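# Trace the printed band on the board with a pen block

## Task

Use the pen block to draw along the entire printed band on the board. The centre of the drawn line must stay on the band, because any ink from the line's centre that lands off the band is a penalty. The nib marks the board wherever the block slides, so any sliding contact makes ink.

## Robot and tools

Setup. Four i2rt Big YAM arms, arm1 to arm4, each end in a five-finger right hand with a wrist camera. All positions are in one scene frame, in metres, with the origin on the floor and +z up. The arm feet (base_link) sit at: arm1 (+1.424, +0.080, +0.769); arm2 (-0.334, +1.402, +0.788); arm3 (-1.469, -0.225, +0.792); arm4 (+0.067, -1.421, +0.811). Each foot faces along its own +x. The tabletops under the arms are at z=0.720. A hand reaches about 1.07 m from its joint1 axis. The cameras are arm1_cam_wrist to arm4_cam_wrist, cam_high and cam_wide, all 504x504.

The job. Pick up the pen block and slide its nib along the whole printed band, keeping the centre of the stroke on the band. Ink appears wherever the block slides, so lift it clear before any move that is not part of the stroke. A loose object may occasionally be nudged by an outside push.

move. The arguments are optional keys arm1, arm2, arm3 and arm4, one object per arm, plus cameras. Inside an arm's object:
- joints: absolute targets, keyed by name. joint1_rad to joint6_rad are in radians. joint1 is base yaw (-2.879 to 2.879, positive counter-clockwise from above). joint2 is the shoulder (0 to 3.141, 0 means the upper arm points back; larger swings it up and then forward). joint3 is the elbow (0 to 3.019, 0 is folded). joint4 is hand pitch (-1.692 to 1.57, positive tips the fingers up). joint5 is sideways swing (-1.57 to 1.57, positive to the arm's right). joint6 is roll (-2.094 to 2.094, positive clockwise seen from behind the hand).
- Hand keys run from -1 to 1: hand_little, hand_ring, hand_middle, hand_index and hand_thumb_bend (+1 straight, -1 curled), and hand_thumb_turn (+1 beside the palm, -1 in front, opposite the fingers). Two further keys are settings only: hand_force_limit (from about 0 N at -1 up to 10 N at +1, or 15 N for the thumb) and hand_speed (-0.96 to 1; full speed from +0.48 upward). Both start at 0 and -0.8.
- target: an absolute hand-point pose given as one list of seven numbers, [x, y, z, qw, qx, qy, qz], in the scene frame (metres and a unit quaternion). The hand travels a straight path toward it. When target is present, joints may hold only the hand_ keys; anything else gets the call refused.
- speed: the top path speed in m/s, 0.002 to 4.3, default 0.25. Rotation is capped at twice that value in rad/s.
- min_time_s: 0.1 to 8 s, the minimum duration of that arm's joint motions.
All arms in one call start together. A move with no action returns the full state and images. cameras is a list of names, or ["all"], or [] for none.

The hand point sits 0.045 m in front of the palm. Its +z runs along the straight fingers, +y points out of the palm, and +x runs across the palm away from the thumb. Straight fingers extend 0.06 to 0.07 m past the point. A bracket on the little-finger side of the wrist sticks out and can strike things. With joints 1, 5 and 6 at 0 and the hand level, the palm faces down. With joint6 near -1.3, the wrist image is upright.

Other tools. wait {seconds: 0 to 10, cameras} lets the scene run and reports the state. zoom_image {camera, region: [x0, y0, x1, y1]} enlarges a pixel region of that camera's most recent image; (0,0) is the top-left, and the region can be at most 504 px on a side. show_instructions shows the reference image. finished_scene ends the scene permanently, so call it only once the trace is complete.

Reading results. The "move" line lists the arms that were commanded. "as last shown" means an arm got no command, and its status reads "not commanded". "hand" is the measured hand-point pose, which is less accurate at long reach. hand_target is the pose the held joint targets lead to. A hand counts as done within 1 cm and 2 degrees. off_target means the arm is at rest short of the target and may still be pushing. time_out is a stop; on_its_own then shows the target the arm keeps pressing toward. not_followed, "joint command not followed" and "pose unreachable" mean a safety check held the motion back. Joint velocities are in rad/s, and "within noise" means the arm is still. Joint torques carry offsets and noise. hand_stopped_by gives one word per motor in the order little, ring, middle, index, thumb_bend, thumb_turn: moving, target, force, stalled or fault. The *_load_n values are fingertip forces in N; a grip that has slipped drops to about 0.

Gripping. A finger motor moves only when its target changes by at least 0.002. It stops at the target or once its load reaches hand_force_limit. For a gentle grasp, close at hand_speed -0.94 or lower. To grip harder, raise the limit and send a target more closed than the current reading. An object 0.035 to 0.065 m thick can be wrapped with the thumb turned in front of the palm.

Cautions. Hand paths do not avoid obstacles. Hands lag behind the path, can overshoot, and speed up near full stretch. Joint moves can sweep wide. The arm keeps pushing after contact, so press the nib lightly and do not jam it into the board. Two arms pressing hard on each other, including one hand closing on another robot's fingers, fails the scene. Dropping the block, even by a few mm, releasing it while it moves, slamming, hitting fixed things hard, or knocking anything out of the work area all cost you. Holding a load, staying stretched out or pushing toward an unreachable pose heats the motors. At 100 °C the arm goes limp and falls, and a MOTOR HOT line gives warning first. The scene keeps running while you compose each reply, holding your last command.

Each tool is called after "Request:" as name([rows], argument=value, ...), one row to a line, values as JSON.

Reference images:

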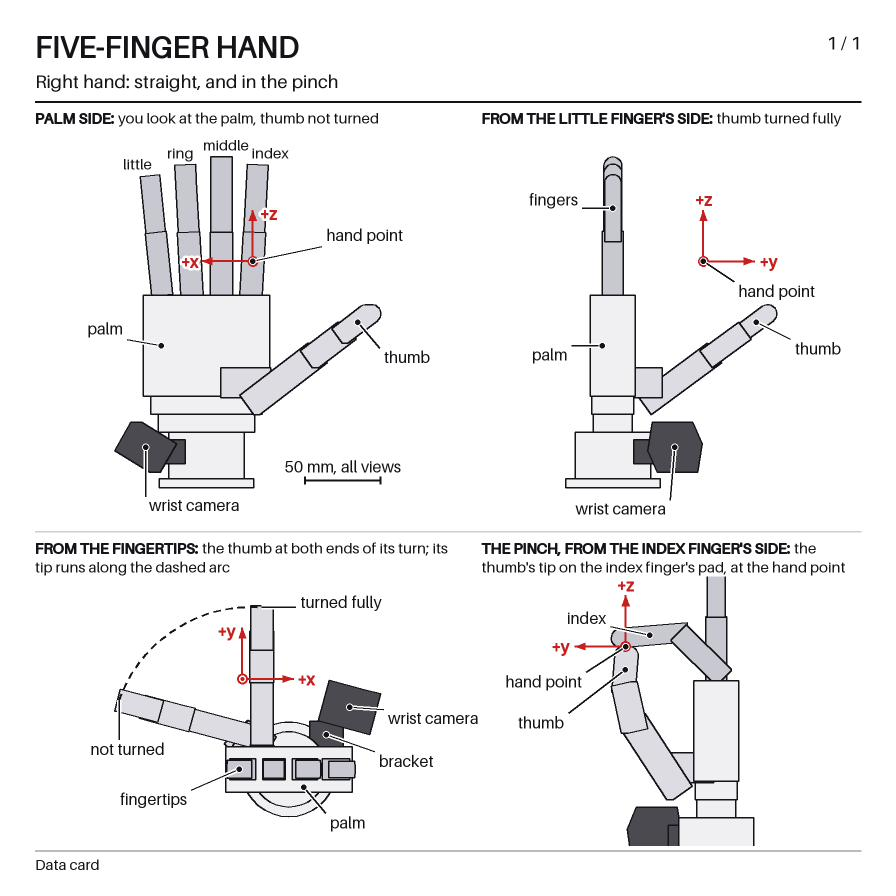

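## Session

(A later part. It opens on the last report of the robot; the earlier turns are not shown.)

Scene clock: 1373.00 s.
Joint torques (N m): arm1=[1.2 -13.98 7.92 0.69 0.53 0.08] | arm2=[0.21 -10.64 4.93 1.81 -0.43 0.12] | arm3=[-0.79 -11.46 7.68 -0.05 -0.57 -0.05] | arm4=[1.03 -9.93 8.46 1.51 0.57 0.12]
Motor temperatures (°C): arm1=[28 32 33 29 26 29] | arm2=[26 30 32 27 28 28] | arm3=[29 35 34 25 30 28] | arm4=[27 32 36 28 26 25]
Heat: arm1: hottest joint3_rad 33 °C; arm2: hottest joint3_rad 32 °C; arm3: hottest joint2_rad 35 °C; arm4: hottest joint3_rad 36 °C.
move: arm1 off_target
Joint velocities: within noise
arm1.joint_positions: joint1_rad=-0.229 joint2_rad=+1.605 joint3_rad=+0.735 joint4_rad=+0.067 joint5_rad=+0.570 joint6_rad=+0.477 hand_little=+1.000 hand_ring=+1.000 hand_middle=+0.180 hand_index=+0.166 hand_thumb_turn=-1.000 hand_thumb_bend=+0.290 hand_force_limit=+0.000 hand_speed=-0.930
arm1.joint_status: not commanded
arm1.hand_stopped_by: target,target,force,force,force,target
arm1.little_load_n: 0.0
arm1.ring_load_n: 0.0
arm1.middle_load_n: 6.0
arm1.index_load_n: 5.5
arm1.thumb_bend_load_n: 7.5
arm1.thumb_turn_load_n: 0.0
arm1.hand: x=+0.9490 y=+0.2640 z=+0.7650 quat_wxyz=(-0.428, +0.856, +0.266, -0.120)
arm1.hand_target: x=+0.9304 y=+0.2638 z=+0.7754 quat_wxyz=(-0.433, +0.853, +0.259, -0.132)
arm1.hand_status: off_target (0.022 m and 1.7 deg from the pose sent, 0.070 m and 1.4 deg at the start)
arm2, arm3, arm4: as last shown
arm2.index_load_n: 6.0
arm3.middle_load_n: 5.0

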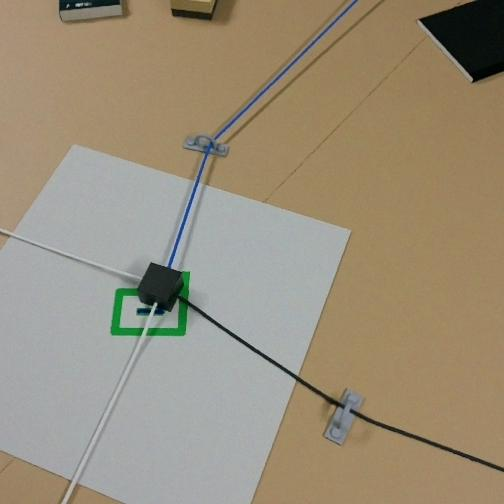

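Request:
move(arm2={"target": [-0.0768, 1.0280, 0.785, 0.2309, -0.4435, 0.7682, -0.3999], "speed": 0.04}, cameras=["cam_high"])

Request:
zoom_image(camera="cam_high", region=[125, 262, 185, 322])

Scene clock: 1379.77 s.
Joint torques (N m): arm1=[1.2 -13.98 7.92 0.68 0.53 0.08] | arm2=[0.15 -10.58 5.04 1.78 -0.43 0.11] | arm3=[-0.26 -11.46 7.79 0.02 -0.64 -0.05] | arm4=[1.2 -10.4 8.47 1.61 0.58 0.09]
Motor temperatures (°C): arm1=[28 32 33 29 26 29] | arm2=[26 30 32 27 28 28] | arm3=[29 35 34 25 30 28] | arm4=[27 32 36 28 26 25]
Heat: arm1: hottest joint3_rad 33 °C; arm2: hottest joint3_rad 32 °C; arm3: hottest joint2_rad 35 °C; arm4: hottest joint3_rad 36 °C.
move: arm2 done
Joint velocities: within noise
arm1, arm3: as last shown
arm1.joint_positions: joint1_rad=-0.229 joint2_rad=+1.605 joint3_rad=+0.735 joint4_rad=+0.067 joint5_rad=+0.570 joint6_rad=+0.478 hand_little=+1.000 hand_ring=+1.000 hand_middle=+0.180 hand_index=+0.166 hand_thumb_turn=-1.000 hand_thumb_bend=+0.290 hand_force_limit=+0.000 hand_speed=-0.930
arm1.hand: x=+0.9489 y=+0.2640 z=+0.7651 quat_wxyz=(-0.428, +0.856, +0.266, -0.120)
arm2.joint_positions: joint1_rad=+0.222 joint2_rad=+1.569 joint3_rad=+0.639 joint4_rad=+0.180 joint5_rad=-0.529 joint6_rad=-0.448 hand_little=+1.000 hand_ring=+1.000 hand_middle=+0.160 hand_index=+0.147 hand_thumb_turn=-1.000 hand_thumb_bend=+0.254 hand_force_limit=+0.000 hand_speed=-0.930
arm2.joint_status: not commanded
arm2.hand_stopped_by: target,target,force,force,force,target
arm2.little_load_n: 0.0
arm2.ring_load_n: -0.5
arm2.middle_load_n: 6.5
arm2.index_load_n: 6.5
arm2.thumb_bend_load_n: 7.5
arm2.thumb_turn_load_n: -1.0
arm2.hand: x=-0.0801 y=+1.0206 z=+0.7851 quat_wxyz=(-0.225, +0.447, -0.767, +0.401)
arm2.hand_target: x=-0.0768 y=+1.0280 z=+0.7850 quat_wxyz=(-0.231, +0.444, -0.768, +0.400)
arm2.hand_status: done (0.008 m and 0.8 deg from the pose sent, 0.010 m and 0.9 deg at the start)
arm4.joint_positions: joint1_rad=-0.430 joint2_rad=+1.647 joint3_rad=+0.625 joint4_rad=+0.189 joint5_rad=+0.655 joint6_rad=+0.563 hand_little=+1.000 hand_ring=+1.000 hand_middle=+0.186 hand_index=+0.167 hand_thumb_turn=-1.000 hand_thumb_bend=+0.288 hand_force_limit=+0.000 hand_speed=-0.930
arm4.joint_status: not commanded
arm4.hand_stopped_by: target,target,force,force,force,target
arm4.little_load_n: 0.0
arm4.ring_load_n: 0.0
arm4.middle_load_n: 5.5
arm4.index_load_n: 6.5
arm4.thumb_bend_load_n: 7.5
arm4.thumb_turn_load_n: 0.0
arm4.hand: x=+0.2812 y=-0.9971 z=+0.7702 quat_wxyz=(-0.376, +0.750, -0.479, +0.257)
arm4.hand_target: x=+0.2821 y=-0.9796 z=+0.7775 quat_wxyz=(-0.387, +0.744, -0.483, +0.251)
arm4.hand_status: not commanded

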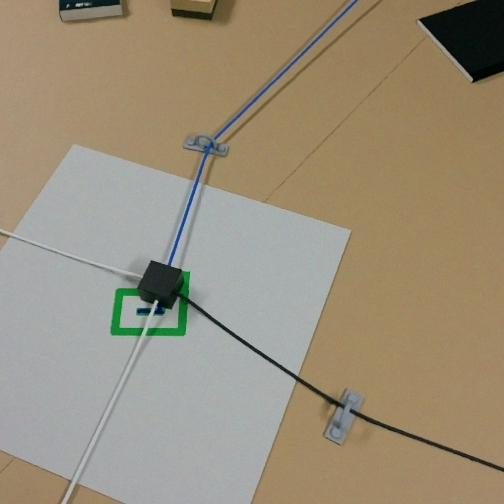

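Scaled by 8.400 from the camera's image (finer frame: 720x720).

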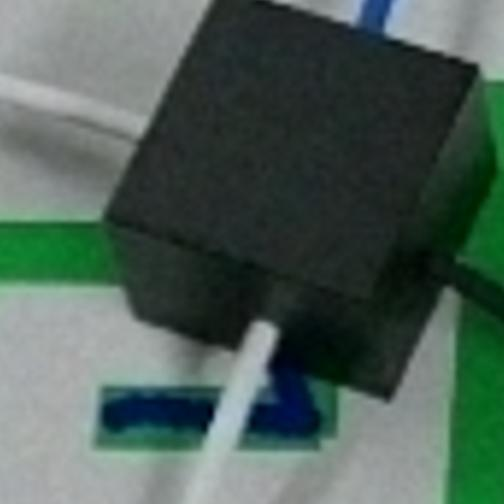

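Request:
move(arm2={"target": [-0.0789, 0.9859, 0.785, 0.2309, -0.4435, 0.7682, -0.3999], "speed": 0.06}, arm4={"target": [0.2888, -1.0019, 0.777, 0.3872, -0.7439, 0.4831, -0.2515], "speed": 0.06}, cameras=["cam_high", "cam_wide"])

Request:
zoom_image(camera="cam_high", region=[125, 262, 185, 322])

Request:
zoom_image(camera="cam_wide", region=[120, 180, 370, 310])

Scene clock: 1395.60 s.
Joint torques (N m): arm1=[1.26 -13.92 7.92 0.66 0.53 0.08] | arm2=[-1.14 -9.88 9.58 1.1 -0.58 -0.12] | arm3=[-0.32 -11.05 7.9 -0.08 -0.61 -0.03] | arm4=[0.15 -11.46 5.16 2.58 0.4 -0.22]
Motor temperatures (°C): arm1=[28 32 34 28 26 29] | arm2=[26 30 32 27 28 28] | arm3=[29 35 34 25 30 28] | arm4=[27 32 36 28 26 25]
Heat: arm1: hottest joint3_rad 34 °C; arm2: hottest joint3_rad 32 °C; arm3: hottest joint2_rad 35 °C; arm4: hottest joint3_rad 36 °C.
move: arm2 off_target; arm4 done
Joint velocities: within noise
arm1, arm3: as last shown
arm1.index_load_n: 5.0
arm2.joint_positions: joint1_rad=+0.195 joint2_rad=+1.628 joint3_rad=+0.696 joint4_rad=+0.150 joint5_rad=-0.557 joint6_rad=-0.455 hand_little=+1.000 hand_ring=+1.000 hand_middle=+0.160 hand_index=+0.147 hand_thumb_turn=-1.000 hand_thumb_bend=+0.254 hand_force_limit=+0.000 hand_speed=-0.930
arm2.joint_status: not commanded
arm2.hand_stopped_by: target,target,force,force,force,target
arm2.little_load_n: 0.0
arm2.ring_load_n: 0.0
arm2.middle_load_n: 6.0
arm2.index_load_n: 6.5
arm2.thumb_bend_load_n: 7.5
arm2.thumb_turn_load_n: -0.5
arm2.hand: x=-0.0820 y=+1.0027 z=+0.7781 quat_wxyz=(-0.233, +0.441, -0.773, +0.391)
arm2.hand_target: x=-0.0792 y=+0.9864 z=+0.7854 quat_wxyz=(-0.231, +0.443, -0.768, +0.400)
arm2.hand_status: off_target (0.018 m and 1.3 deg from the pose sent, 0.035 m and 0.8 deg at the start)
arm4.joint_positions: joint1_rad=-0.447 joint2_rad=+1.633 joint3_rad=+0.609 joint4_rad=+0.207 joint5_rad=+0.634 joint6_rad=+0.561 hand_little=+1.000 hand_ring=+1.000 hand_middle=+0.186 hand_index=+0.167 hand_thumb_turn=-1.000 hand_thumb_bend=+0.288 hand_force_limit=+0.000 hand_speed=-0.930
arm4.joint_status: not commanded
arm4.hand_stopped_by: target,target,force,force,force,target
arm4.little_load_n: 0.0
arm4.ring_load_n: 0.0
arm4.middle_load_n: 5.5
arm4.index_load_n: 6.5
arm4.thumb_bend_load_n: 7.5
arm4.thumb_turn_load_n: 0.0
arm4.hand: x=+0.2841 y=-1.0011 z=+0.7725 quat_wxyz=(-0.381, +0.748, -0.483, +0.250)
arm4.hand_target: x=+0.2887 y=-1.0019 z=+0.7769 quat_wxyz=(-0.387, +0.744, -0.483, +0.252)
arm4.hand_status: done (0.007 m and 0.9 deg from the pose sent, 0.011 m and 1.7 deg at the start)

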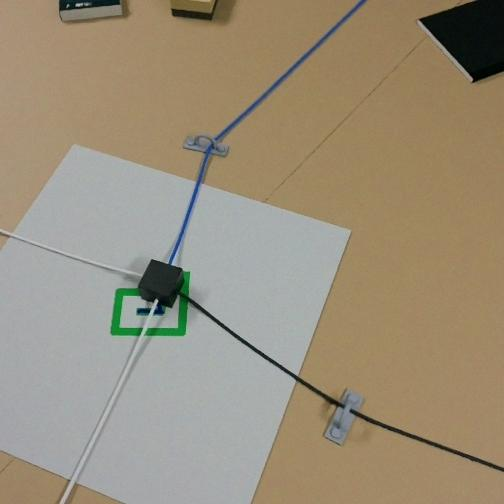

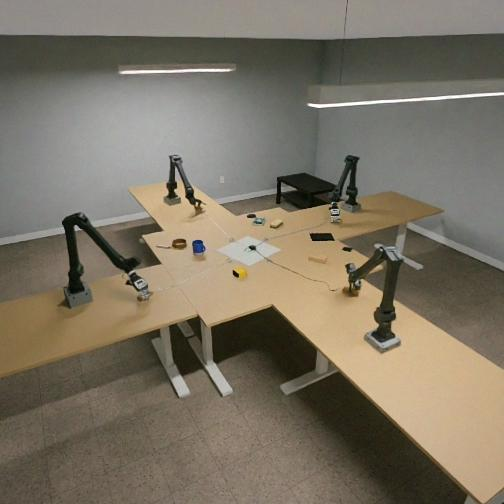

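Scaled by 8.400 from the camera's image (finer frame: 720x720).

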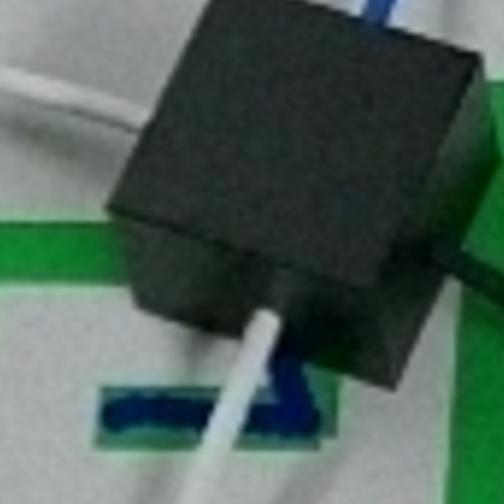

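Scaled by 2.016 from the camera's image (finer frame: 720x720).

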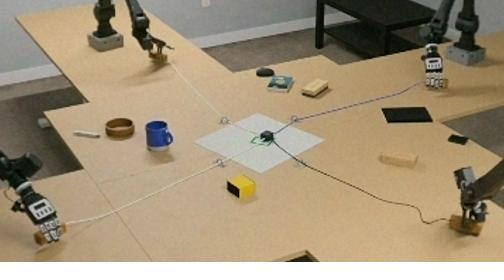

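Request:
move(arm4={"target": [0.2902, -1.0068, 0.777, 0.3872, -0.7439, 0.4831, -0.2515], "speed": 0.04}, arm3={"target": [-1.105, -0.0914, 0.773, 0.4516, -0.8676, -0.1845, 0.0960], "speed": 0.04}, cameras=["cam_high"])

Request:
zoom_image(camera="cam_high", region=[125, 262, 185, 322])

Scene clock: 1411.73 s.
Joint torques (N m): arm1=[1.2 -13.98 7.94 0.68 0.53 0.08] | arm2=[-1.08 -9.82 9.59 1.11 -0.58 -0.13] | arm3=[-0.85 -11.58 5.78 0.16 -0.63 -0.02] | arm4=[-0.5 -11.52 4.85 2.5 0.42 -0.27]
Motor temperatures (°C): arm1=[28 32 34 28 26 29] | arm2=[26 30 34 27 28 28] | arm3=[29 35 34 25 30 28] | arm4=[27 32 36 28 26 25]
Heat: arm1: hottest joint3_rad 34 °C; arm2: hottest joint3_rad 34 °C; arm3: hottest joint2_rad 35 °C; arm4: hottest joint3_rad 36 °C.
move: arm3 off_target; arm4 done
Joint velocities: within noise
arm1, arm2: as last shown
arm1.index_load_n: 5.5
arm2.joint_positions: joint1_rad=+0.195 joint2_rad=+1.628 joint3_rad=+0.696 joint4_rad=+0.150 joint5_rad=-0.557 joint6_rad=-0.456 hand_little=+1.000 hand_ring=+1.000 hand_middle=+0.160 hand_index=+0.147 hand_thumb_turn=-1.000 hand_thumb_bend=+0.254 hand_force_limit=+0.000 hand_speed=-0.930
arm2.index_load_n: 7.0
arm2.thumb_turn_load_n: 0.0
arm2.hand: x=-0.0821 y=+1.0027 z=+0.7781 quat_wxyz=(-0.233, +0.441, -0.773, +0.391)
arm3.joint_positions: joint1_rad=-0.096 joint2_rad=+1.866 joint3_rad=+1.101 joint4_rad=-1.216 joint5_rad=-0.869 joint6_rad=-2.059 hand_little=+1.000 hand_ring=+1.000 hand_middle=+0.160 hand_index=+0.134 hand_thumb_turn=-1.000 hand_thumb_bend=+0.261 hand_force_limit=+0.000 hand_speed=-0.930
arm3.joint_status: not commanded
arm3.hand_stopped_by: target,target,force,force,force,target
arm3.little_load_n: 0.0
arm3.ring_load_n: 0.0
arm3.middle_load_n: 5.0
arm3.index_load_n: 5.5
arm3.thumb_bend_load_n: 7.5
arm3.thumb_turn_load_n: 1.0
arm3.hand: x=-1.1054 y=-0.0914 z=+0.7694 quat_wxyz=(-0.441, +0.877, +0.166, -0.098)
arm3.hand_target: x=-1.1051 y=-0.0908 z=+0.7730 quat_wxyz=(-0.441, +0.876, +0.171, -0.091)
arm3.hand_status: off_target (0.004 m and 2.7 deg from the pose sent, 0.004 m and 2.7 deg at the start; a joint's target at an end of its range on 30 of 30 steps)
arm4.joint_positions: joint1_rad=-0.453 joint2_rad=+1.626 joint3_rad=+0.598 joint4_rad=+0.217 joint5_rad=+0.629 joint6_rad=+0.557 hand_little=+1.000 hand_ring=+1.000 hand_middle=+0.186 hand_index=+0.167 hand_thumb_turn=-1.000 hand_thumb_bend=+0.288 hand_force_limit=+0.000 hand_speed=-0.930
arm4.joint_status: not commanded
arm4.hand_stopped_by: target,target,force,force,force,target
arm4.little_load_n: 0.0
arm4.ring_load_n: 0.0
arm4.middle_load_n: 5.5
arm4.index_load_n: 7.0
arm4.thumb_bend_load_n: 7.5
arm4.thumb_turn_load_n: 0.0
arm4.hand: x=+0.2849 y=-1.0044 z=+0.7731 quat_wxyz=(-0.382, +0.747, -0.484, +0.248)
arm4.hand_target: x=+0.2901 y=-1.0068 z=+0.7770 quat_wxyz=(-0.387, +0.744, -0.483, +0.252)
arm4.hand_status: done (0.007 m and 0.7 deg from the pose sent, 0.009 m and 0.9 deg at the start)

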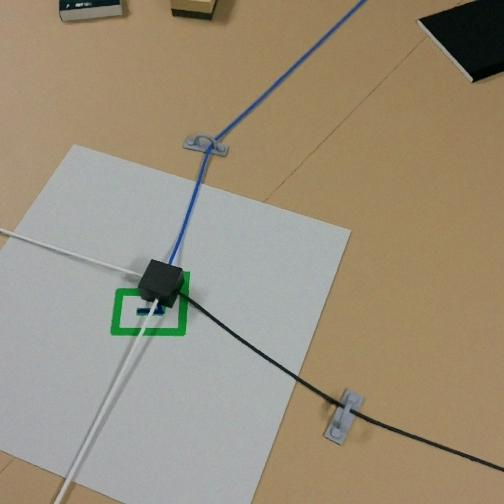

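Scaled by 8.400 from the camera's image (finer frame: 720x720).

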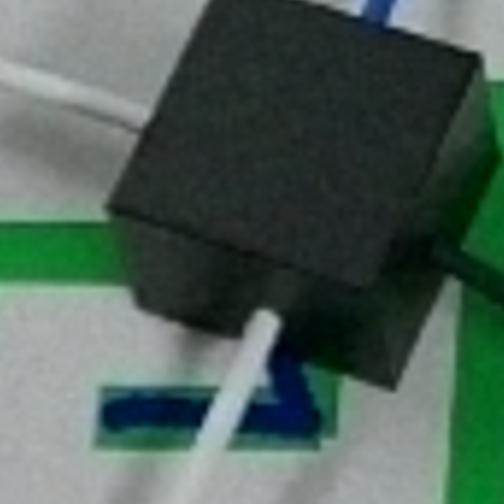

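Request:
move(arm3={"target": [-1.114, -0.0918, 0.773, 0.4516, -0.8676, -0.1845, 0.0960], "speed": 0.04}, arm4={"target": [0.2912, -1.0103, 0.777, 0.3872, -0.7439, 0.4831, -0.2515], "speed": 0.04}, cameras=["cam_high"])

Request:
zoom_image(camera="cam_high", region=[115, 258, 185, 328])

Scene clock: 1427.13 s.
Joint torques (N m): arm1=[1.2 -14.04 7.92 0.66 0.52 0.08] | arm2=[-1.14 -9.88 9.59 1.1 -0.58 -0.13] | arm3=[0.5 -11.75 5.61 0.14 -0.58 -0.02] | arm4=[-0.44 -11.69 4.85 2.52 0.41 -0.28]
Motor temperatures (°C): arm1=[28 32 35 28 26 29] | arm2=[26 30 35 27 28 28] | arm3=[29 35 33 25 30 28] | arm4=[27 31 36 28 26 25]
Heat: arm1: hottest joint3_rad 35 °C; arm2: hottest joint3_rad 35 °C; arm3: hottest joint2_rad 35 °C; arm4: hottest joint3_rad 36 °C.
move: arm3 off_target; arm4 done
Joint velocities: within noise
arm1, arm2: as last shown
arm2.index_load_n: 6.5
arm3.joint_positions: joint1_rad=-0.096 joint2_rad=+1.848 joint3_rad=+1.075 joint4_rad=-1.204 joint5_rad=-0.869 joint6_rad=-2.059 hand_little=+1.000 hand_ring=+1.000 hand_middle=+0.160 hand_index=+0.134 hand_thumb_turn=-1.000 hand_thumb_bend=+0.261 hand_force_limit=+0.000 hand_speed=-0.930
arm3.joint_status: not commanded
arm3.hand_stopped_by: target,target,force,force,force,target
arm3.little_load_n: 0.0
arm3.ring_load_n: 0.0
arm3.middle_load_n: 4.5
arm3.index_load_n: 5.5
arm3.thumb_bend_load_n: 7.5
arm3.thumb_turn_load_n: 1.0
arm3.hand: x=-1.1125 y=-0.0920 z=+0.7699 quat_wxyz=(-0.441, +0.877, +0.167, -0.095)
arm3.hand_target: x=-1.1140 y=-0.0912 z=+0.7730 quat_wxyz=(-0.441, +0.876, +0.171, -0.091)
arm3.hand_status: off_target (0.003 m and 2.5 deg from the pose sent, 0.009 m and 2.7 deg at the start; a joint's target at an end of its range on 30 of 30 steps)
arm4.joint_positions: joint1_rad=-0.459 joint2_rad=+1.620 joint3_rad=+0.590 joint4_rad=+0.223 joint5_rad=+0.624 joint6_rad=+0.552 hand_little=+1.000 hand_ring=+1.000 hand_middle=+0.186 hand_index=+0.167 hand_thumb_turn=-1.000 hand_thumb_bend=+0.288 hand_force_limit=+0.000 hand_speed=-0.930
arm4.joint_status: not commanded
arm4.hand_stopped_by: target,target,force,force,force,target
arm4.little_load_n: 0.0
arm4.ring_load_n: 0.0
arm4.middle_load_n: 5.5
arm4.index_load_n: 7.0
arm4.thumb_bend_load_n: 7.5
arm4.thumb_turn_load_n: 0.0
arm4.hand: x=+0.2860 y=-1.0076 z=+0.7732 quat_wxyz=(-0.383, +0.747, -0.484, +0.248)
arm4.hand_target: x=+0.2913 y=-1.0103 z=+0.7770 quat_wxyz=(-0.387, +0.744, -0.483, +0.252)
arm4.hand_status: done (0.007 m and 0.7 deg from the pose sent, 0.009 m and 0.7 deg at the start)

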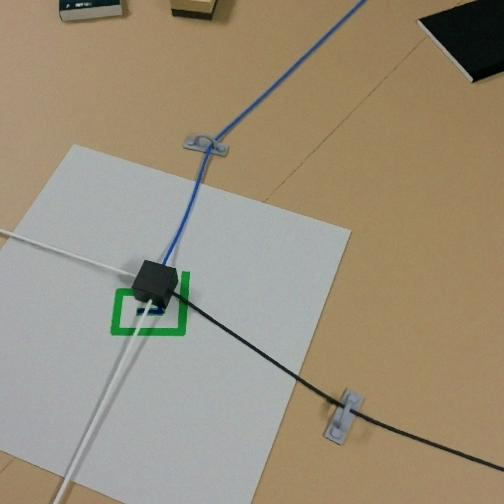

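Scaled by 7.200 from the camera's image (finer frame: 720x720).

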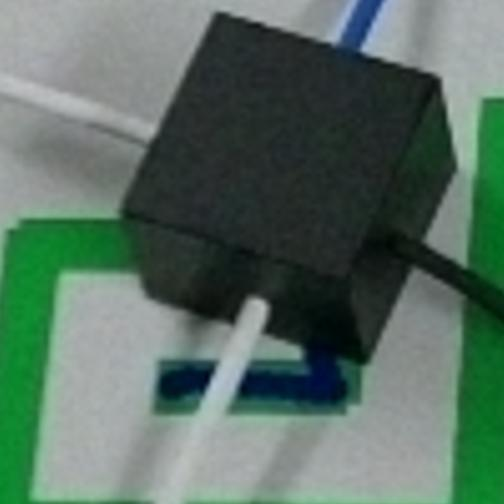

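Request:
move(arm3={"target": [-1.1222, -0.0921, 0.773, 0.4516, -0.8676, -0.1845, 0.0960], "speed": 0.04}, arm4={"target": [0.2925, -1.0149, 0.777, 0.3872, -0.7439, 0.4831, -0.2515], "speed": 0.04}, cameras=["cam_high"])

Request:
zoom_image(camera="cam_high", region=[115, 258, 185, 328])

Scene clock: 1440.60 s.
Joint torques (N m): arm1=[1.2 -13.98 7.94 0.66 0.53 0.08] | arm2=[-1.14 -9.88 9.58 1.1 -0.58 -0.13] | arm3=[-0.15 -11.69 5.38 0.01 -0.66 -0.02] | arm4=[-0.44 -11.22 4.82 2.52 0.38 -0.29]
Motor temperatures (°C): arm1=[28 32 35 28 26 29] | arm2=[26 30 35 27 28 28] | arm3=[29 35 33 25 30 28] | arm4=[27 31 35 28 26 25]
Heat: arm1: hottest joint3_rad 35 °C; arm2: hottest joint3_rad 35 °C; arm3: hottest joint2_rad 35 °C; arm4: hottest joint3_rad 35 °C.
move: arm3 off_target; arm4 done
Joint velocities: within noise
arm1, arm2: as last shown
arm3.joint_positions: joint1_rad=-0.096 joint2_rad=+1.832 joint3_rad=+1.050 joint4_rad=-1.195 joint5_rad=-0.869 joint6_rad=-2.059 hand_little=+1.000 hand_ring=+1.000 hand_middle=+0.160 hand_index=+0.134 hand_thumb_turn=-1.000 hand_thumb_bend=+0.261 hand_force_limit=+0.000 hand_speed=-0.930
arm3.joint_status: not commanded
arm3.hand_stopped_by: target,target,force,force,force,target
arm3.little_load_n: 0.0
arm3.ring_load_n: 0.0
arm3.middle_load_n: 4.5
arm3.index_load_n: 5.5
arm3.thumb_bend_load_n: 7.5
arm3.thumb_turn_load_n: 1.0
arm3.hand: x=-1.1208 y=-0.0926 z=+0.7699 quat_wxyz=(-0.441, +0.877, +0.167, -0.096)
arm3.hand_target: x=-1.1223 y=-0.0915 z=+0.7729 quat_wxyz=(-0.441, +0.876, +0.172, -0.092)
arm3.hand_status: off_target (0.003 m and 2.6 deg from the pose sent, 0.010 m and 2.6 deg at the start; a joint's target at an end of its range on 30 of 30 steps)
arm4.joint_positions: joint1_rad=-0.466 joint2_rad=+1.613 joint3_rad=+0.579 joint4_rad=+0.232 joint5_rad=+0.618 joint6_rad=+0.546 hand_little=+1.000 hand_ring=+1.000 hand_middle=+0.186 hand_index=+0.167 hand_thumb_turn=-1.000 hand_thumb_bend=+0.288 hand_force_limit=+0.000 hand_speed=-0.930
arm4.joint_status: not commanded
arm4.hand_stopped_by: target,target,force,force,force,target
arm4.little_load_n: 0.0
arm4.ring_load_n: -0.5
arm4.middle_load_n: 5.0
arm4.index_load_n: 7.0
arm4.thumb_bend_load_n: 7.5
arm4.thumb_turn_load_n: 0.0
arm4.hand: x=+0.2870 y=-1.0118 z=+0.7733 quat_wxyz=(-0.383, +0.747, -0.484, +0.247)
arm4.hand_target: x=+0.2924 y=-1.0149 z=+0.7768 quat_wxyz=(-0.387, +0.744, -0.483, +0.252)
arm4.hand_status: done (0.007 m and 0.7 deg from the pose sent, 0.011 m and 0.7 deg at the start)

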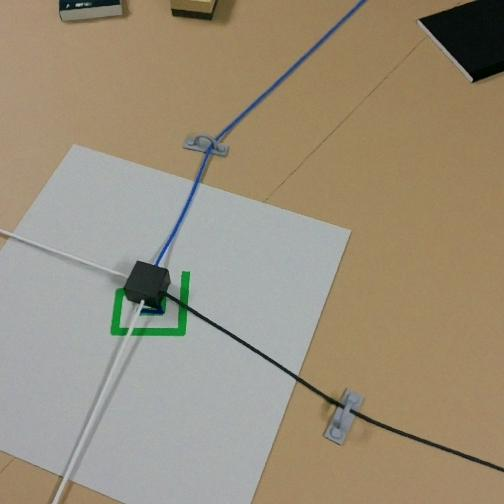

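Scaled by 7.200 from the camera's image (finer frame: 720x720).

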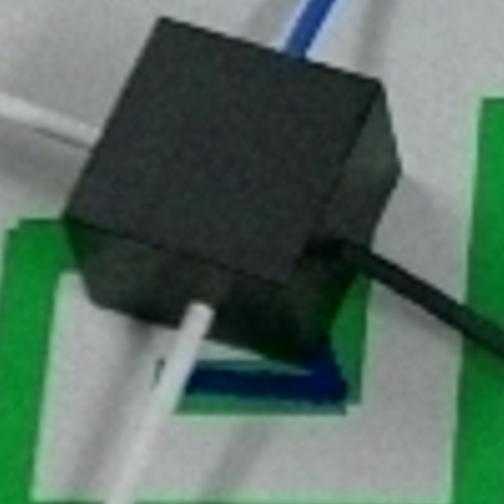

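Request:
move(arm3={"target": [-1.1318, -0.0925, 0.773, 0.4516, -0.8676, -0.1845, 0.0960], "speed": 0.04}, arm4={"target": [0.2938, -1.0198, 0.777, 0.3872, -0.7439, 0.4831, -0.2515], "speed": 0.04}, cameras=["cam_high"])

Request:
zoom_image(camera="cam_high", region=[105, 258, 175, 328])

Scene clock: 1456.07 s.
Joint torques (N m): arm1=[1.26 -13.92 7.94 0.68 0.53 0.08] | arm2=[-1.08 -9.82 9.57 1.09 -0.58 -0.13] | arm3=[0.09 -10.99 5.41 0.13 -0.66 -0.05] | arm4=[-0.5 -11.34 4.74 2.65 0.45 -0.28]
Motor temperatures (°C): arm1=[28 32 35 28 26 29] | arm2=[26 30 36 27 28 28] | arm3=[29 35 33 25 30 28] | arm4=[27 31 35 28 26 25]
Heat: arm1: hottest joint3_rad 35 °C; arm2: hottest joint3_rad 36 °C; arm3: hottest joint2_rad 35 °C; arm4: hottest joint3_rad 35 °C.
move: arm3 off_target; arm4 done
Joint velocities: within noise
arm1, arm2: as last shown
arm3.joint_positions: joint1_rad=-0.096 joint2_rad=+1.813 joint3_rad=+1.020 joint4_rad=-1.184 joint5_rad=-0.869 joint6_rad=-2.060 hand_little=+1.000 hand_ring=+1.000 hand_middle=+0.160 hand_index=+0.134 hand_thumb_turn=-1.000 hand_thumb_bend=+0.261 hand_force_limit=+0.000 hand_speed=-0.930
arm3.joint_status: not commanded
arm3.hand_stopped_by: target,target,force,force,force,target
arm3.little_load_n: 0.0
arm3.ring_load_n: 0.0
arm3.middle_load_n: 5.0
arm3.index_load_n: 5.5
arm3.thumb_bend_load_n: 7.5
arm3.thumb_turn_load_n: 1.0
arm3.hand: x=-1.1303 y=-0.0934 z=+0.7701 quat_wxyz=(-0.441, +0.877, +0.167, -0.096)
arm3.hand_target: x=-1.1319 y=-0.0919 z=+0.7730 quat_wxyz=(-0.441, +0.876, +0.172, -0.092)
arm3.hand_status: off_target (0.003 m and 2.5 deg from the pose sent, 0.011 m and 2.6 deg at the start; a joint's target at an end of its range on 29 of 29 steps)
arm4.joint_positions: joint1_rad=-0.475 joint2_rad=+1.605 joint3_rad=+0.567 joint4_rad=+0.241 joint5_rad=+0.612 joint6_rad=+0.539 hand_little=+1.000 hand_ring=+1.000 hand_middle=+0.186 hand_index=+0.167 hand_thumb_turn=-1.000 hand_thumb_bend=+0.288 hand_force_limit=+0.000 hand_speed=-0.930
arm4.joint_status: not commanded
arm4.hand_stopped_by: target,target,force,force,force,target
arm4.little_load_n: 0.0
arm4.ring_load_n: 0.0
arm4.middle_load_n: 5.0
arm4.index_load_n: 7.0
arm4.thumb_bend_load_n: 7.5
arm4.thumb_turn_load_n: 0.0
arm4.hand: x=+0.2884 y=-1.0164 z=+0.7736 quat_wxyz=(-0.383, +0.746, -0.484, +0.247)
arm4.hand_target: x=+0.2937 y=-1.0198 z=+0.7769 quat_wxyz=(-0.387, +0.744, -0.483, +0.252)
arm4.hand_status: done (0.007 m and 0.7 deg from the pose sent, 0.011 m and 0.7 deg at the start)

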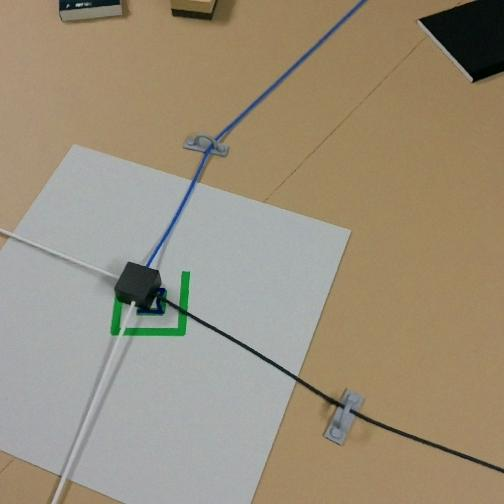

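Scaled by 7.200 from the camera's image (finer frame: 720x720).

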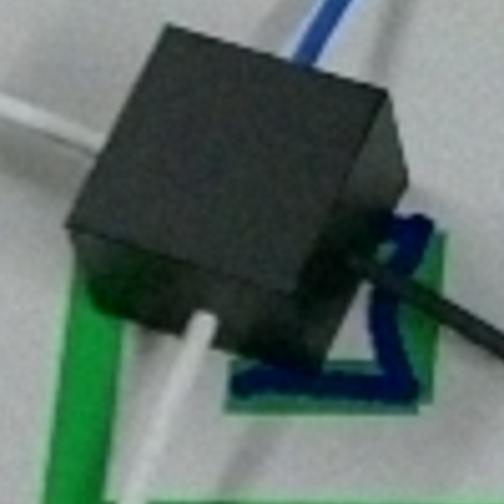

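Request:
zoom_image(camera="cam_high", region=[135, 280, 175, 320])

Scaled by 12.600 from the camera's image (finer frame: 720x720).

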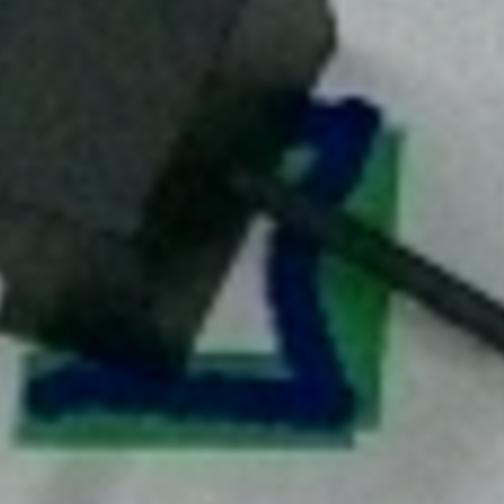

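Request:
move(arm3={"target": [-1.1433, -0.0930, 0.773, 0.4516, -0.8676, -0.1845, 0.0960], "speed": 0.04}, arm4={"target": [0.2943, -1.0217, 0.777, 0.3872, -0.7439, 0.4831, -0.2515], "speed": 0.04}, cameras=["cam_high"])

Request:
zoom_image(camera="cam_high", region=[95, 258, 165, 328])

Scene clock: 1486.73 s.
Joint torques (N m): arm1=[1.2 -13.98 7.92 0.66 0.52 0.08] | arm2=[-1.08 -9.82 9.58 1.09 -0.58 -0.13] | arm3=[-0.26 -10.75 5.23 -0.1 -0.7 -0.03] | arm4=[-0.21 -11.16 4.83 2.52 0.43 -0.29]
Motor temperatures (°C): arm1=[28 32 35 28 26 29] | arm2=[26 29 36 27 28 28] | arm3=[29 34 33 25 30 28] | arm4=[27 32 34 28 26 25]
Heat: arm1: hottest joint3_rad 35 °C; arm2: hottest joint3_rad 36 °C; arm3: hottest joint2_rad 34 °C; arm4: hottest joint3_rad 34 °C.
move: arm3 off_target; arm4 done
Joint velocities: within noise
arm1, arm2: as last shown
arm1.index_load_n: 5.0
arm2.thumb_bend_load_n: 7.0
arm3.joint_positions: joint1_rad=-0.096 joint2_rad=+1.790 joint3_rad=+0.985 joint4_rad=-1.171 joint5_rad=-0.869 joint6_rad=-2.060 hand_little=+1.000 hand_ring=+1.000 hand_middle=+0.160 hand_index=+0.134 hand_thumb_turn=-1.000 hand_thumb_bend=+0.261 hand_force_limit=+0.000 hand_speed=-0.930
arm3.joint_status: not commanded
arm3.hand_stopped_by: target,target,force,force,force,target
arm3.little_load_n: 0.0
arm3.ring_load_n: 0.0
arm3.middle_load_n: 5.0
arm3.index_load_n: 5.5
arm3.thumb_bend_load_n: 7.5
arm3.thumb_turn_load_n: 1.5
arm3.hand: x=-1.1413 y=-0.0943 z=+0.7703 quat_wxyz=(-0.441, +0.877, +0.168, -0.095)
arm3.hand_target: x=-1.1434 y=-0.0924 z=+0.7729 quat_wxyz=(-0.442, +0.876, +0.172, -0.092)
arm3.hand_status: off_target (0.004 m and 2.5 deg from the pose sent, 0.013 m and 2.6 deg at the start; a joint's target at an end of its range on 29 of 29 steps)
arm4.joint_positions: joint1_rad=-0.478 joint2_rad=+1.602 joint3_rad=+0.562 joint4_rad=+0.244 joint5_rad=+0.610 joint6_rad=+0.535 hand_little=+1.000 hand_ring=+1.000 hand_middle=+0.186 hand_index=+0.167 hand_thumb_turn=-1.000 hand_thumb_bend=+0.288 hand_force_limit=+0.000 hand_speed=-0.930
arm4.joint_status: not commanded
arm4.hand_stopped_by: target,target,force,force,force,target
arm4.little_load_n: 0.0
arm4.ring_load_n: 0.0
arm4.middle_load_n: 5.0
arm4.index_load_n: 7.0
arm4.thumb_bend_load_n: 7.5
arm4.thumb_turn_load_n: 0.0
arm4.hand: x=+0.2888 y=-1.0186 z=+0.7733 quat_wxyz=(-0.383, +0.747, -0.484, +0.247)
arm4.hand_target: x=+0.2943 y=-1.0217 z=+0.7769 quat_wxyz=(-0.387, +0.744, -0.483, +0.252)
arm4.hand_status: done (0.007 m and 0.8 deg from the pose sent, 0.009 m and 0.7 deg at the start)

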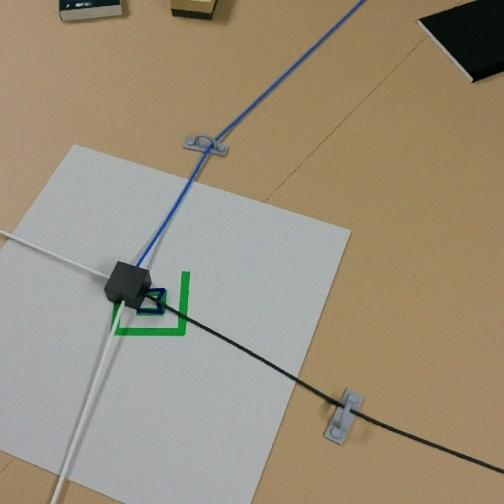

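Scaled by 7.200 from the camera's image (finer frame: 720x720).

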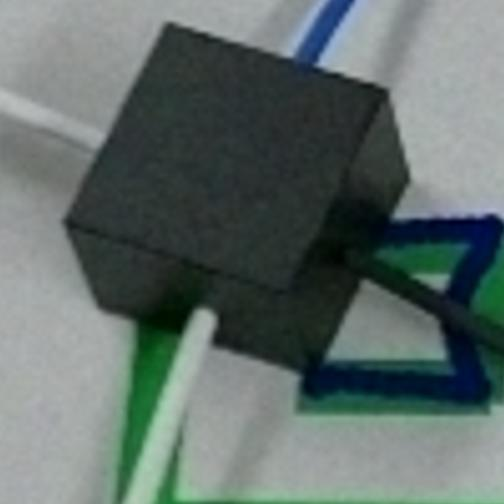

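Request:
move(arm3={"target": [-1.1550, -0.0935, 0.773, 0.4516, -0.8676, -0.1845, 0.0960], "speed": 0.04}, arm4={"target": [0.2949, -1.0239, 0.777, 0.3872, -0.7439, 0.4831, -0.2515], "speed": 0.04}, cameras=["cam_high"])

Request:
zoom_image(camera="cam_high", region=[85, 258, 155, 328])

Scene clock: 1502.67 s.
Joint torques (N m): arm1=[1.2 -13.92 7.92 0.66 0.52 0.07] | arm2=[-1.14 -9.88 9.57 1.09 -0.58 -0.11] | arm3=[0.38 -10.05 5.12 -0.01 -0.69 0.03] | arm4=[-0.56 -11.05 4.74 2.56 0.42 -0.29]
Motor temperatures (°C): arm1=[28 32 35 28 26 29] | arm2=[26 29 37 27 28 28] | arm3=[29 34 33 25 30 28] | arm4=[27 31 34 28 26 25]
Heat: arm1: hottest joint3_rad 35 °C; arm2: hottest joint3_rad 37 °C; arm3: hottest joint2_rad 34 °C; arm4: hottest joint3_rad 34 °C.
move: arm3 off_target; arm4 done
Joint velocities: within noise
arm1.joint_positions: joint1_rad=-0.229 joint2_rad=+1.605 joint3_rad=+0.735 joint4_rad=+0.067 joint5_rad=+0.570 joint6_rad=+0.478 hand_little=+1.000 hand_ring=+1.000 hand_middle=+0.180 hand_index=+0.166 hand_thumb_turn=-1.000 hand_thumb_bend=+0.290 hand_force_limit=+0.000 hand_speed=-0.930
arm1.joint_status: not commanded
arm1.hand_stopped_by: target,target,force,force,force,target
arm1.little_load_n: 0.0
arm1.ring_load_n: 0.0
arm1.middle_load_n: 6.0
arm1.index_load_n: 5.5
arm1.thumb_bend_load_n: 7.5
arm1.thumb_turn_load_n: 0.0
arm1.hand: x=+0.9489 y=+0.2640 z=+0.7651 quat_wxyz=(-0.428, +0.856, +0.266, -0.120)
arm1.hand_target: x=+0.9304 y=+0.2638 z=+0.7754 quat_wxyz=(-0.433, +0.853, +0.259, -0.132)
arm1.hand_status: not commanded
arm2: as last shown
arm2.joint_positions: joint1_rad=+0.195 joint2_rad=+1.628 joint3_rad=+0.696 joint4_rad=+0.150 joint5_rad=-0.557 joint6_rad=-0.458 hand_little=+1.000 hand_ring=+1.000 hand_middle=+0.160 hand_index=+0.147 hand_thumb_turn=-1.000 hand_thumb_bend=+0.254 hand_force_limit=+0.000 hand_speed=-0.930
arm2.little_load_n: -0.5
arm2.thumb_bend_load_n: 7.5
arm2.thumb_turn_load_n: -0.5
arm2.hand: x=-0.0821 y=+1.0026 z=+0.7781 quat_wxyz=(-0.233, +0.442, -0.773, +0.391)
arm3.joint_positions: joint1_rad=-0.096 joint2_rad=+1.767 joint3_rad=+0.951 joint4_rad=-1.158 joint5_rad=-0.869 joint6_rad=-2.060 hand_little=+1.000 hand_ring=+1.000 hand_middle=+0.160 hand_index=+0.134 hand_thumb_turn=-1.000 hand_thumb_bend=+0.261 hand_force_limit=+0.000 hand_speed=-0.930
arm3.joint_status: not commanded
arm3.hand_stopped_by: target,target,force,force,force,target
arm3.little_load_n: 0.0
arm3.ring_load_n: 0.0
arm3.middle_load_n: 4.5
arm3.index_load_n: 5.5
arm3.thumb_bend_load_n: 8.0
arm3.thumb_turn_load_n: 1.0
arm3.hand: x=-1.1522 y=-0.0951 z=+0.7706 quat_wxyz=(-0.441, +0.877, +0.168, -0.094)
arm3.hand_target: x=-1.1550 y=-0.0929 z=+0.7729 quat_wxyz=(-0.442, +0.876, +0.173, -0.092)
arm3.hand_status: off_target (0.004 m and 2.5 deg from the pose sent, 0.014 m and 2.5 deg at the start; a joint's target at an end of its range on 29 of 29 steps)
arm4.joint_positions: joint1_rad=-0.481 joint2_rad=+1.599 joint3_rad=+0.557 joint4_rad=+0.248 joint5_rad=+0.606 joint6_rad=+0.533 hand_little=+1.000 hand_ring=+1.000 hand_middle=+0.186 hand_index=+0.167 hand_thumb_turn=-1.000 hand_thumb_bend=+0.288 hand_force_limit=+0.000 hand_speed=-0.930
arm4.joint_status: not commanded
arm4.hand_stopped_by: target,target,force,force,force,target
arm4.little_load_n: 0.0
arm4.ring_load_n: -0.5
arm4.middle_load_n: 5.0
arm4.index_load_n: 7.0
arm4.thumb_bend_load_n: 7.5
arm4.thumb_turn_load_n: 0.0
arm4.hand: x=+0.2891 y=-1.0198 z=+0.7738 quat_wxyz=(-0.384, +0.746, -0.484, +0.246)
arm4.hand_target: x=+0.2947 y=-1.0238 z=+0.7769 quat_wxyz=(-0.387, +0.744, -0.483, +0.252)
arm4.hand_status: done (0.008 m and 0.8 deg from the pose sent, 0.009 m and 0.8 deg at the start)

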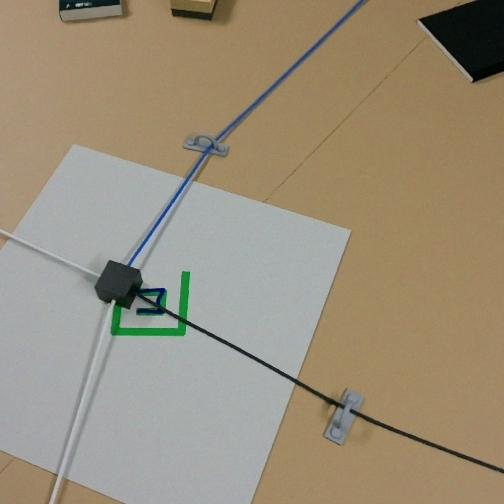

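Scaled by 7.200 from the camera's image (finer frame: 720x720).

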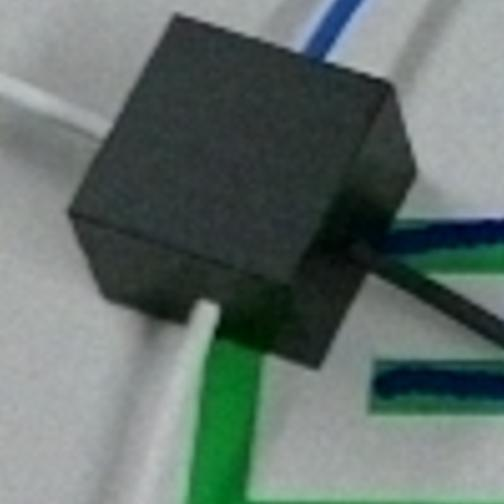

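Request:
move(arm2={"target": [-0.0814, 0.9338, 0.785, 0.2309, -0.4435, 0.7682, -0.3999], "speed": 0.08}, arm3={"target": [-1.1115, -0.0918, 0.773, 0.4516, -0.8676, -0.1845, 0.0960], "speed": 0.08}, arm1={"target": [0.9526, 0.2703, 0.775, 0.4323, -0.8531, -0.2592, 0.1314], "speed": 0.06}, cameras=["cam_high", "cam_wide"])

Request:
zoom_image(camera="cam_high", region=[85, 258, 155, 328])

Request:
zoom_image(camera="cam_wide", region=[120, 180, 370, 310])

Scene clock: 1536.30 s.
Joint torques (N m): arm1=[-0.5 -15.91 4.98 1.78 0.28 -0.16] | arm2=[-1.08 -11.52 10 1.06 -0.61 -0.13] | arm3=[0.15 -8.47 8.88 -0.5 -0.61 -0.02] | arm4=[-0.67 -11.16 4.85 2.5 0.46 -0.26]
Motor temperatures (°C): arm1=[28 32 36 28 26 29] | arm2=[26 29 37 27 28 28] | arm3=[29 34 32 25 30 28] | arm4=[27 31 34 28 26 25]
Heat: arm1: hottest joint3_rad 36 °C; arm2: hottest joint3_rad 37 °C; arm3: hottest joint2_rad 34 °C; arm4: hottest joint3_rad 34 °C.
move: arm1 off_target; arm2 off_target; arm3 off_target
Joint velocities: within noise
arm1.joint_positions: joint1_rad=-0.236 joint2_rad=+1.589 joint3_rad=+0.719 joint4_rad=+0.069 joint5_rad=+0.557 joint6_rad=+0.478 hand_little=+1.000 hand_ring=+1.000 hand_middle=+0.180 hand_index=+0.166 hand_thumb_turn=-1.000 hand_thumb_bend=+0.290 hand_force_limit=+0.000 hand_speed=-0.930
arm1.joint_status: not commanded
arm1.hand_stopped_by: target,target,force,force,force,target
arm1.little_load_n: 0.0
arm1.ring_load_n: 0.0
arm1.middle_load_n: 6.0
arm1.index_load_n: 5.5
arm1.thumb_bend_load_n: 7.5
arm1.thumb_turn_load_n: 0.0
arm1.hand: x=+0.9545 y=+0.2635 z=+0.7659 quat_wxyz=(-0.424, +0.857, +0.266, -0.123)
arm1.hand_target: x=+0.9526 y=+0.2702 z=+0.7750 quat_wxyz=(-0.433, +0.853, +0.259, -0.131)
arm1.hand_status: off_target (0.012 m and 1.6 deg from the pose sent, 0.012 m and 1.7 deg at the start)
arm2.joint_positions: joint1_rad=+0.151 joint2_rad=+1.726 joint3_rad=+0.839 joint4_rad=+0.084 joint5_rad=-0.588 joint6_rad=-0.491 hand_little=+1.000 hand_ring=+1.000 hand_middle=+0.160 hand_index=+0.147 hand_thumb_turn=-1.000 hand_thumb_bend=+0.254 hand_force_limit=+0.000 hand_speed=-0.930
arm2.joint_status: not commanded
arm2.hand_stopped_by: target,target,force,force,force,target
arm2.little_load_n: 0.0
arm2.ring_load_n: 0.0
arm2.middle_load_n: 6.0
arm2.index_load_n: 6.5
arm2.thumb_bend_load_n: 7.0
arm2.thumb_turn_load_n: 0.0
arm2.hand: x=-0.0839 y=+0.9510 z=+0.7780 quat_wxyz=(-0.234, +0.441, -0.774, +0.390)
arm2.hand_target: x=-0.0817 y=+0.9343 z=+0.7853 quat_wxyz=(-0.231, +0.443, -0.768, +0.400)
arm2.hand_status: off_target (0.019 m and 1.3 deg from the pose sent, 0.069 m and 1.2 deg at the start)
arm3.joint_positions: joint1_rad=-0.096 joint2_rad=+1.816 joint3_rad=+1.045 joint4_rad=-1.192 joint5_rad=-0.869 joint6_rad=-2.060 hand_little=+1.000 hand_ring=+1.000 hand_middle=+0.160 hand_index=+0.134 hand_thumb_turn=-1.000 hand_thumb_bend=+0.261 hand_force_limit=+0.000 hand_speed=-0.930
arm3.joint_status: not commanded
arm3.hand_stopped_by: target,target,force,force,force,target
arm3.little_load_n: 0.5
arm3.ring_load_n: 0.0
arm3.middle_load_n: 5.0
arm3.index_load_n: 5.5
arm3.thumb_bend_load_n: 7.5
arm3.thumb_turn_load_n: 1.0
arm3.hand: x=-1.1200 y=-0.0926 z=+0.7742 quat_wxyz=(-0.440, +0.877, +0.170, -0.090)
arm3.hand_target: x=-1.1117 y=-0.0913 z=+0.7730 quat_wxyz=(-0.441, +0.876, +0.171, -0.091)
arm3.hand_status: off_target (0.009 m and 2.5 deg from the pose sent, 0.041 m and 2.5 deg at the start; a joint's target at an end of its range on 37 of 37 steps)
arm4: as last shown
arm4.ring_load_n: 0.0
arm4.middle_load_n: 4.5
arm4.hand: x=+0.2892 y=-1.0198 z=+0.7738 quat_wxyz=(-0.384, +0.747, -0.484, +0.246)

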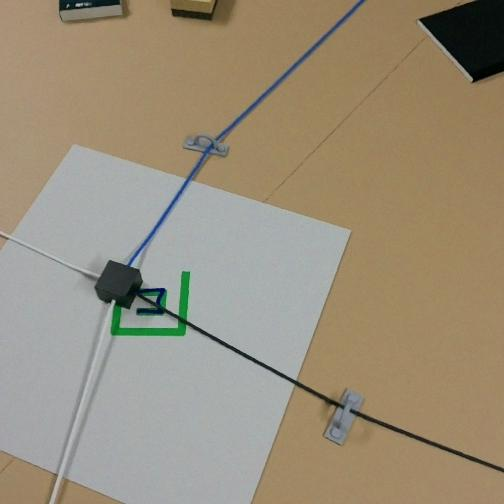

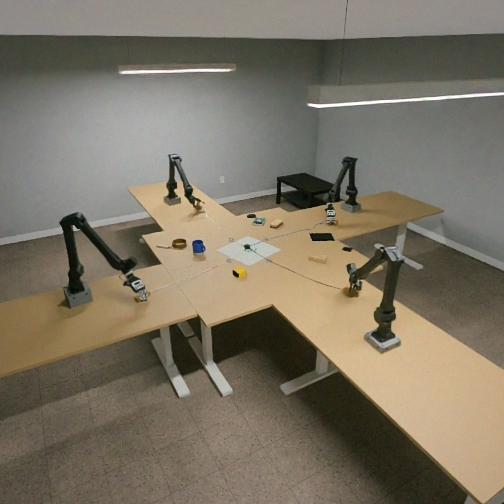

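Scaled by 7.200 from the camera's image (finer frame: 720x720).

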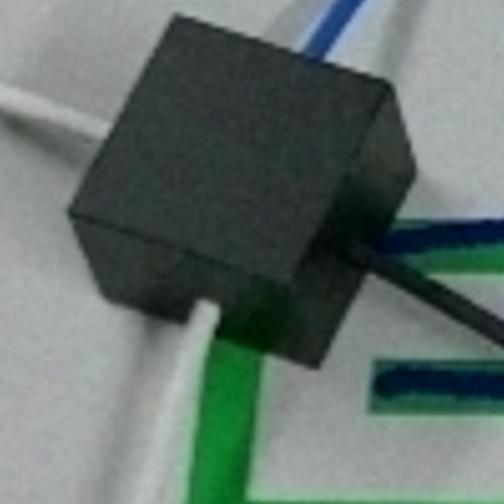

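Scaled by 2.016 from the camera's image (finer frame: 720x720).

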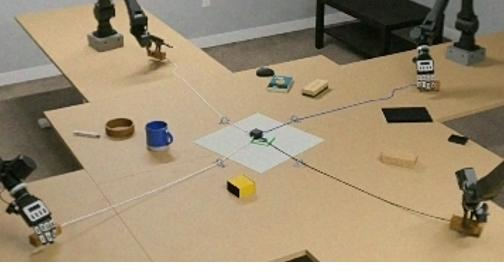

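Request:
move(arm1={"target": [0.9558, 0.2712, 0.775, 0.4323, -0.8531, -0.2592, 0.1314], "speed": 0.04}, arm4={"target": [0.2964, -1.0303, 0.777, 0.3872, -0.7439, 0.4831, -0.2515], "speed": 0.04}, cameras=["cam_high"])

Request:
zoom_image(camera="cam_high", region=[85, 268, 155, 338])

Scene clock: 1549.90 s.
Joint torques (N m): arm1=[-0.56 -15.97 4.92 1.8 0.27 -0.16] | arm2=[-1.03 -11.58 10 1.06 -0.61 -0.12] | arm3=[-0.21 -8.88 8.57 -0.31 -0.61 -0.05] | arm4=[-0.38 -10.93 4.7 2.45 0.42 -0.27]
Motor temperatures (°C): arm1=[28 32 35 28 26 29] | arm2=[26 29 36 27 28 28] | arm3=[29 34 33 25 30 28] | arm4=[27 31 33 28 26 25]
Heat: arm1: hottest joint3_rad 35 °C; arm2: hottest joint3_rad 36 °C; arm3: hottest joint2_rad 34 °C; arm4: hottest joint3_rad 33 °C.
move: arm1 off_target; arm4 done
Joint velocities: within noise
arm1.joint_positions: joint1_rad=-0.239 joint2_rad=+1.584 joint3_rad=+0.712 joint4_rad=+0.073 joint5_rad=+0.554 joint6_rad=+0.475 hand_little=+1.000 hand_ring=+1.000 hand_middle=+0.180 hand_index=+0.166 hand_thumb_turn=-1.000 hand_thumb_bend=+0.290 hand_force_limit=+0.000 hand_speed=-0.930
arm1.joint_status: not commanded
arm1.hand_stopped_by: target,target,force,force,force,target
arm1.little_load_n: 0.0
arm1.ring_load_n: 0.0
arm1.middle_load_n: 6.0
arm1.index_load_n: 5.5
arm1.thumb_bend_load_n: 7.5
arm1.thumb_turn_load_n: 0.0
arm1.hand: x=+0.9572 y=+0.2640 z=+0.7659 quat_wxyz=(-0.424, +0.857, +0.266, -0.124)
arm1.hand_target: x=+0.9558 y=+0.2712 z=+0.7750 quat_wxyz=(-0.433, +0.853, +0.259, -0.131)
arm1.hand_status: off_target (0.012 m and 1.6 deg from the pose sent, 0.012 m and 1.6 deg at the start)
arm2, arm3: as last shown
arm2.hand_target: x=-0.0817 y=+0.9343 z=+0.7854 quat_wxyz=(-0.231, +0.443, -0.768, +0.400)
arm3.little_load_n: 0.0
arm3.ring_load_n: -0.5
arm4.joint_positions: joint1_rad=-0.492 joint2_rad=+1.588 joint3_rad=+0.543 joint4_rad=+0.259 joint5_rad=+0.597 joint6_rad=+0.525 hand_little=+1.000 hand_ring=+1.000 hand_middle=+0.186 hand_index=+0.167 hand_thumb_turn=-1.000 hand_thumb_bend=+0.288 hand_force_limit=+0.000 hand_speed=-0.930
arm4.joint_status: not commanded
arm4.hand_stopped_by: target,target,force,force,force,target
arm4.little_load_n: 0.0
arm4.ring_load_n: 0.0
arm4.middle_load_n: 5.0
arm4.index_load_n: 7.5
arm4.thumb_bend_load_n: 7.5
arm4.thumb_turn_load_n: 0.0
arm4.hand: x=+0.2908 y=-1.0255 z=+0.7744 quat_wxyz=(-0.385, +0.746, -0.485, +0.246)
arm4.hand_target: x=+0.2964 y=-1.0302 z=+0.7770 quat_wxyz=(-0.387, +0.744, -0.483, +0.252)
arm4.hand_status: done (0.008 m and 0.8 deg from the pose sent, 0.013 m and 0.8 deg at the start)

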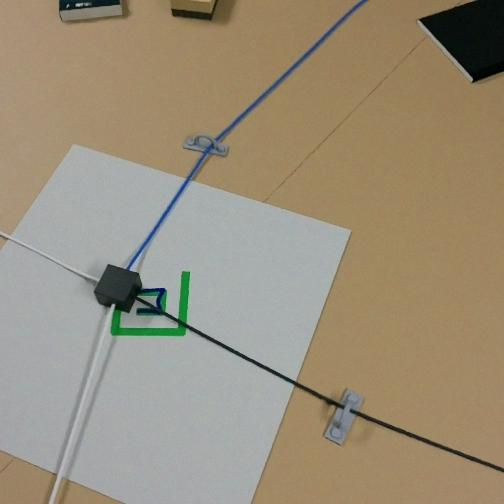

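Scaled by 7.200 from the camera's image (finer frame: 720x720).

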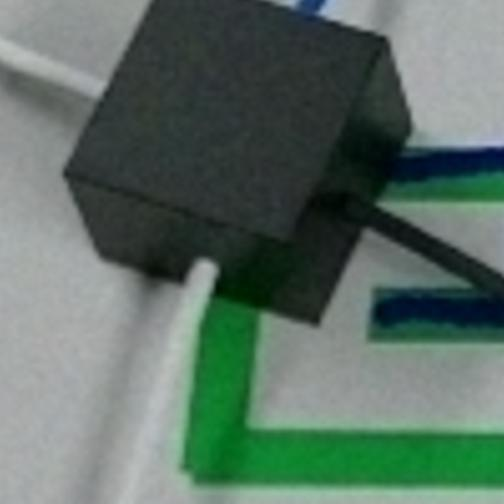

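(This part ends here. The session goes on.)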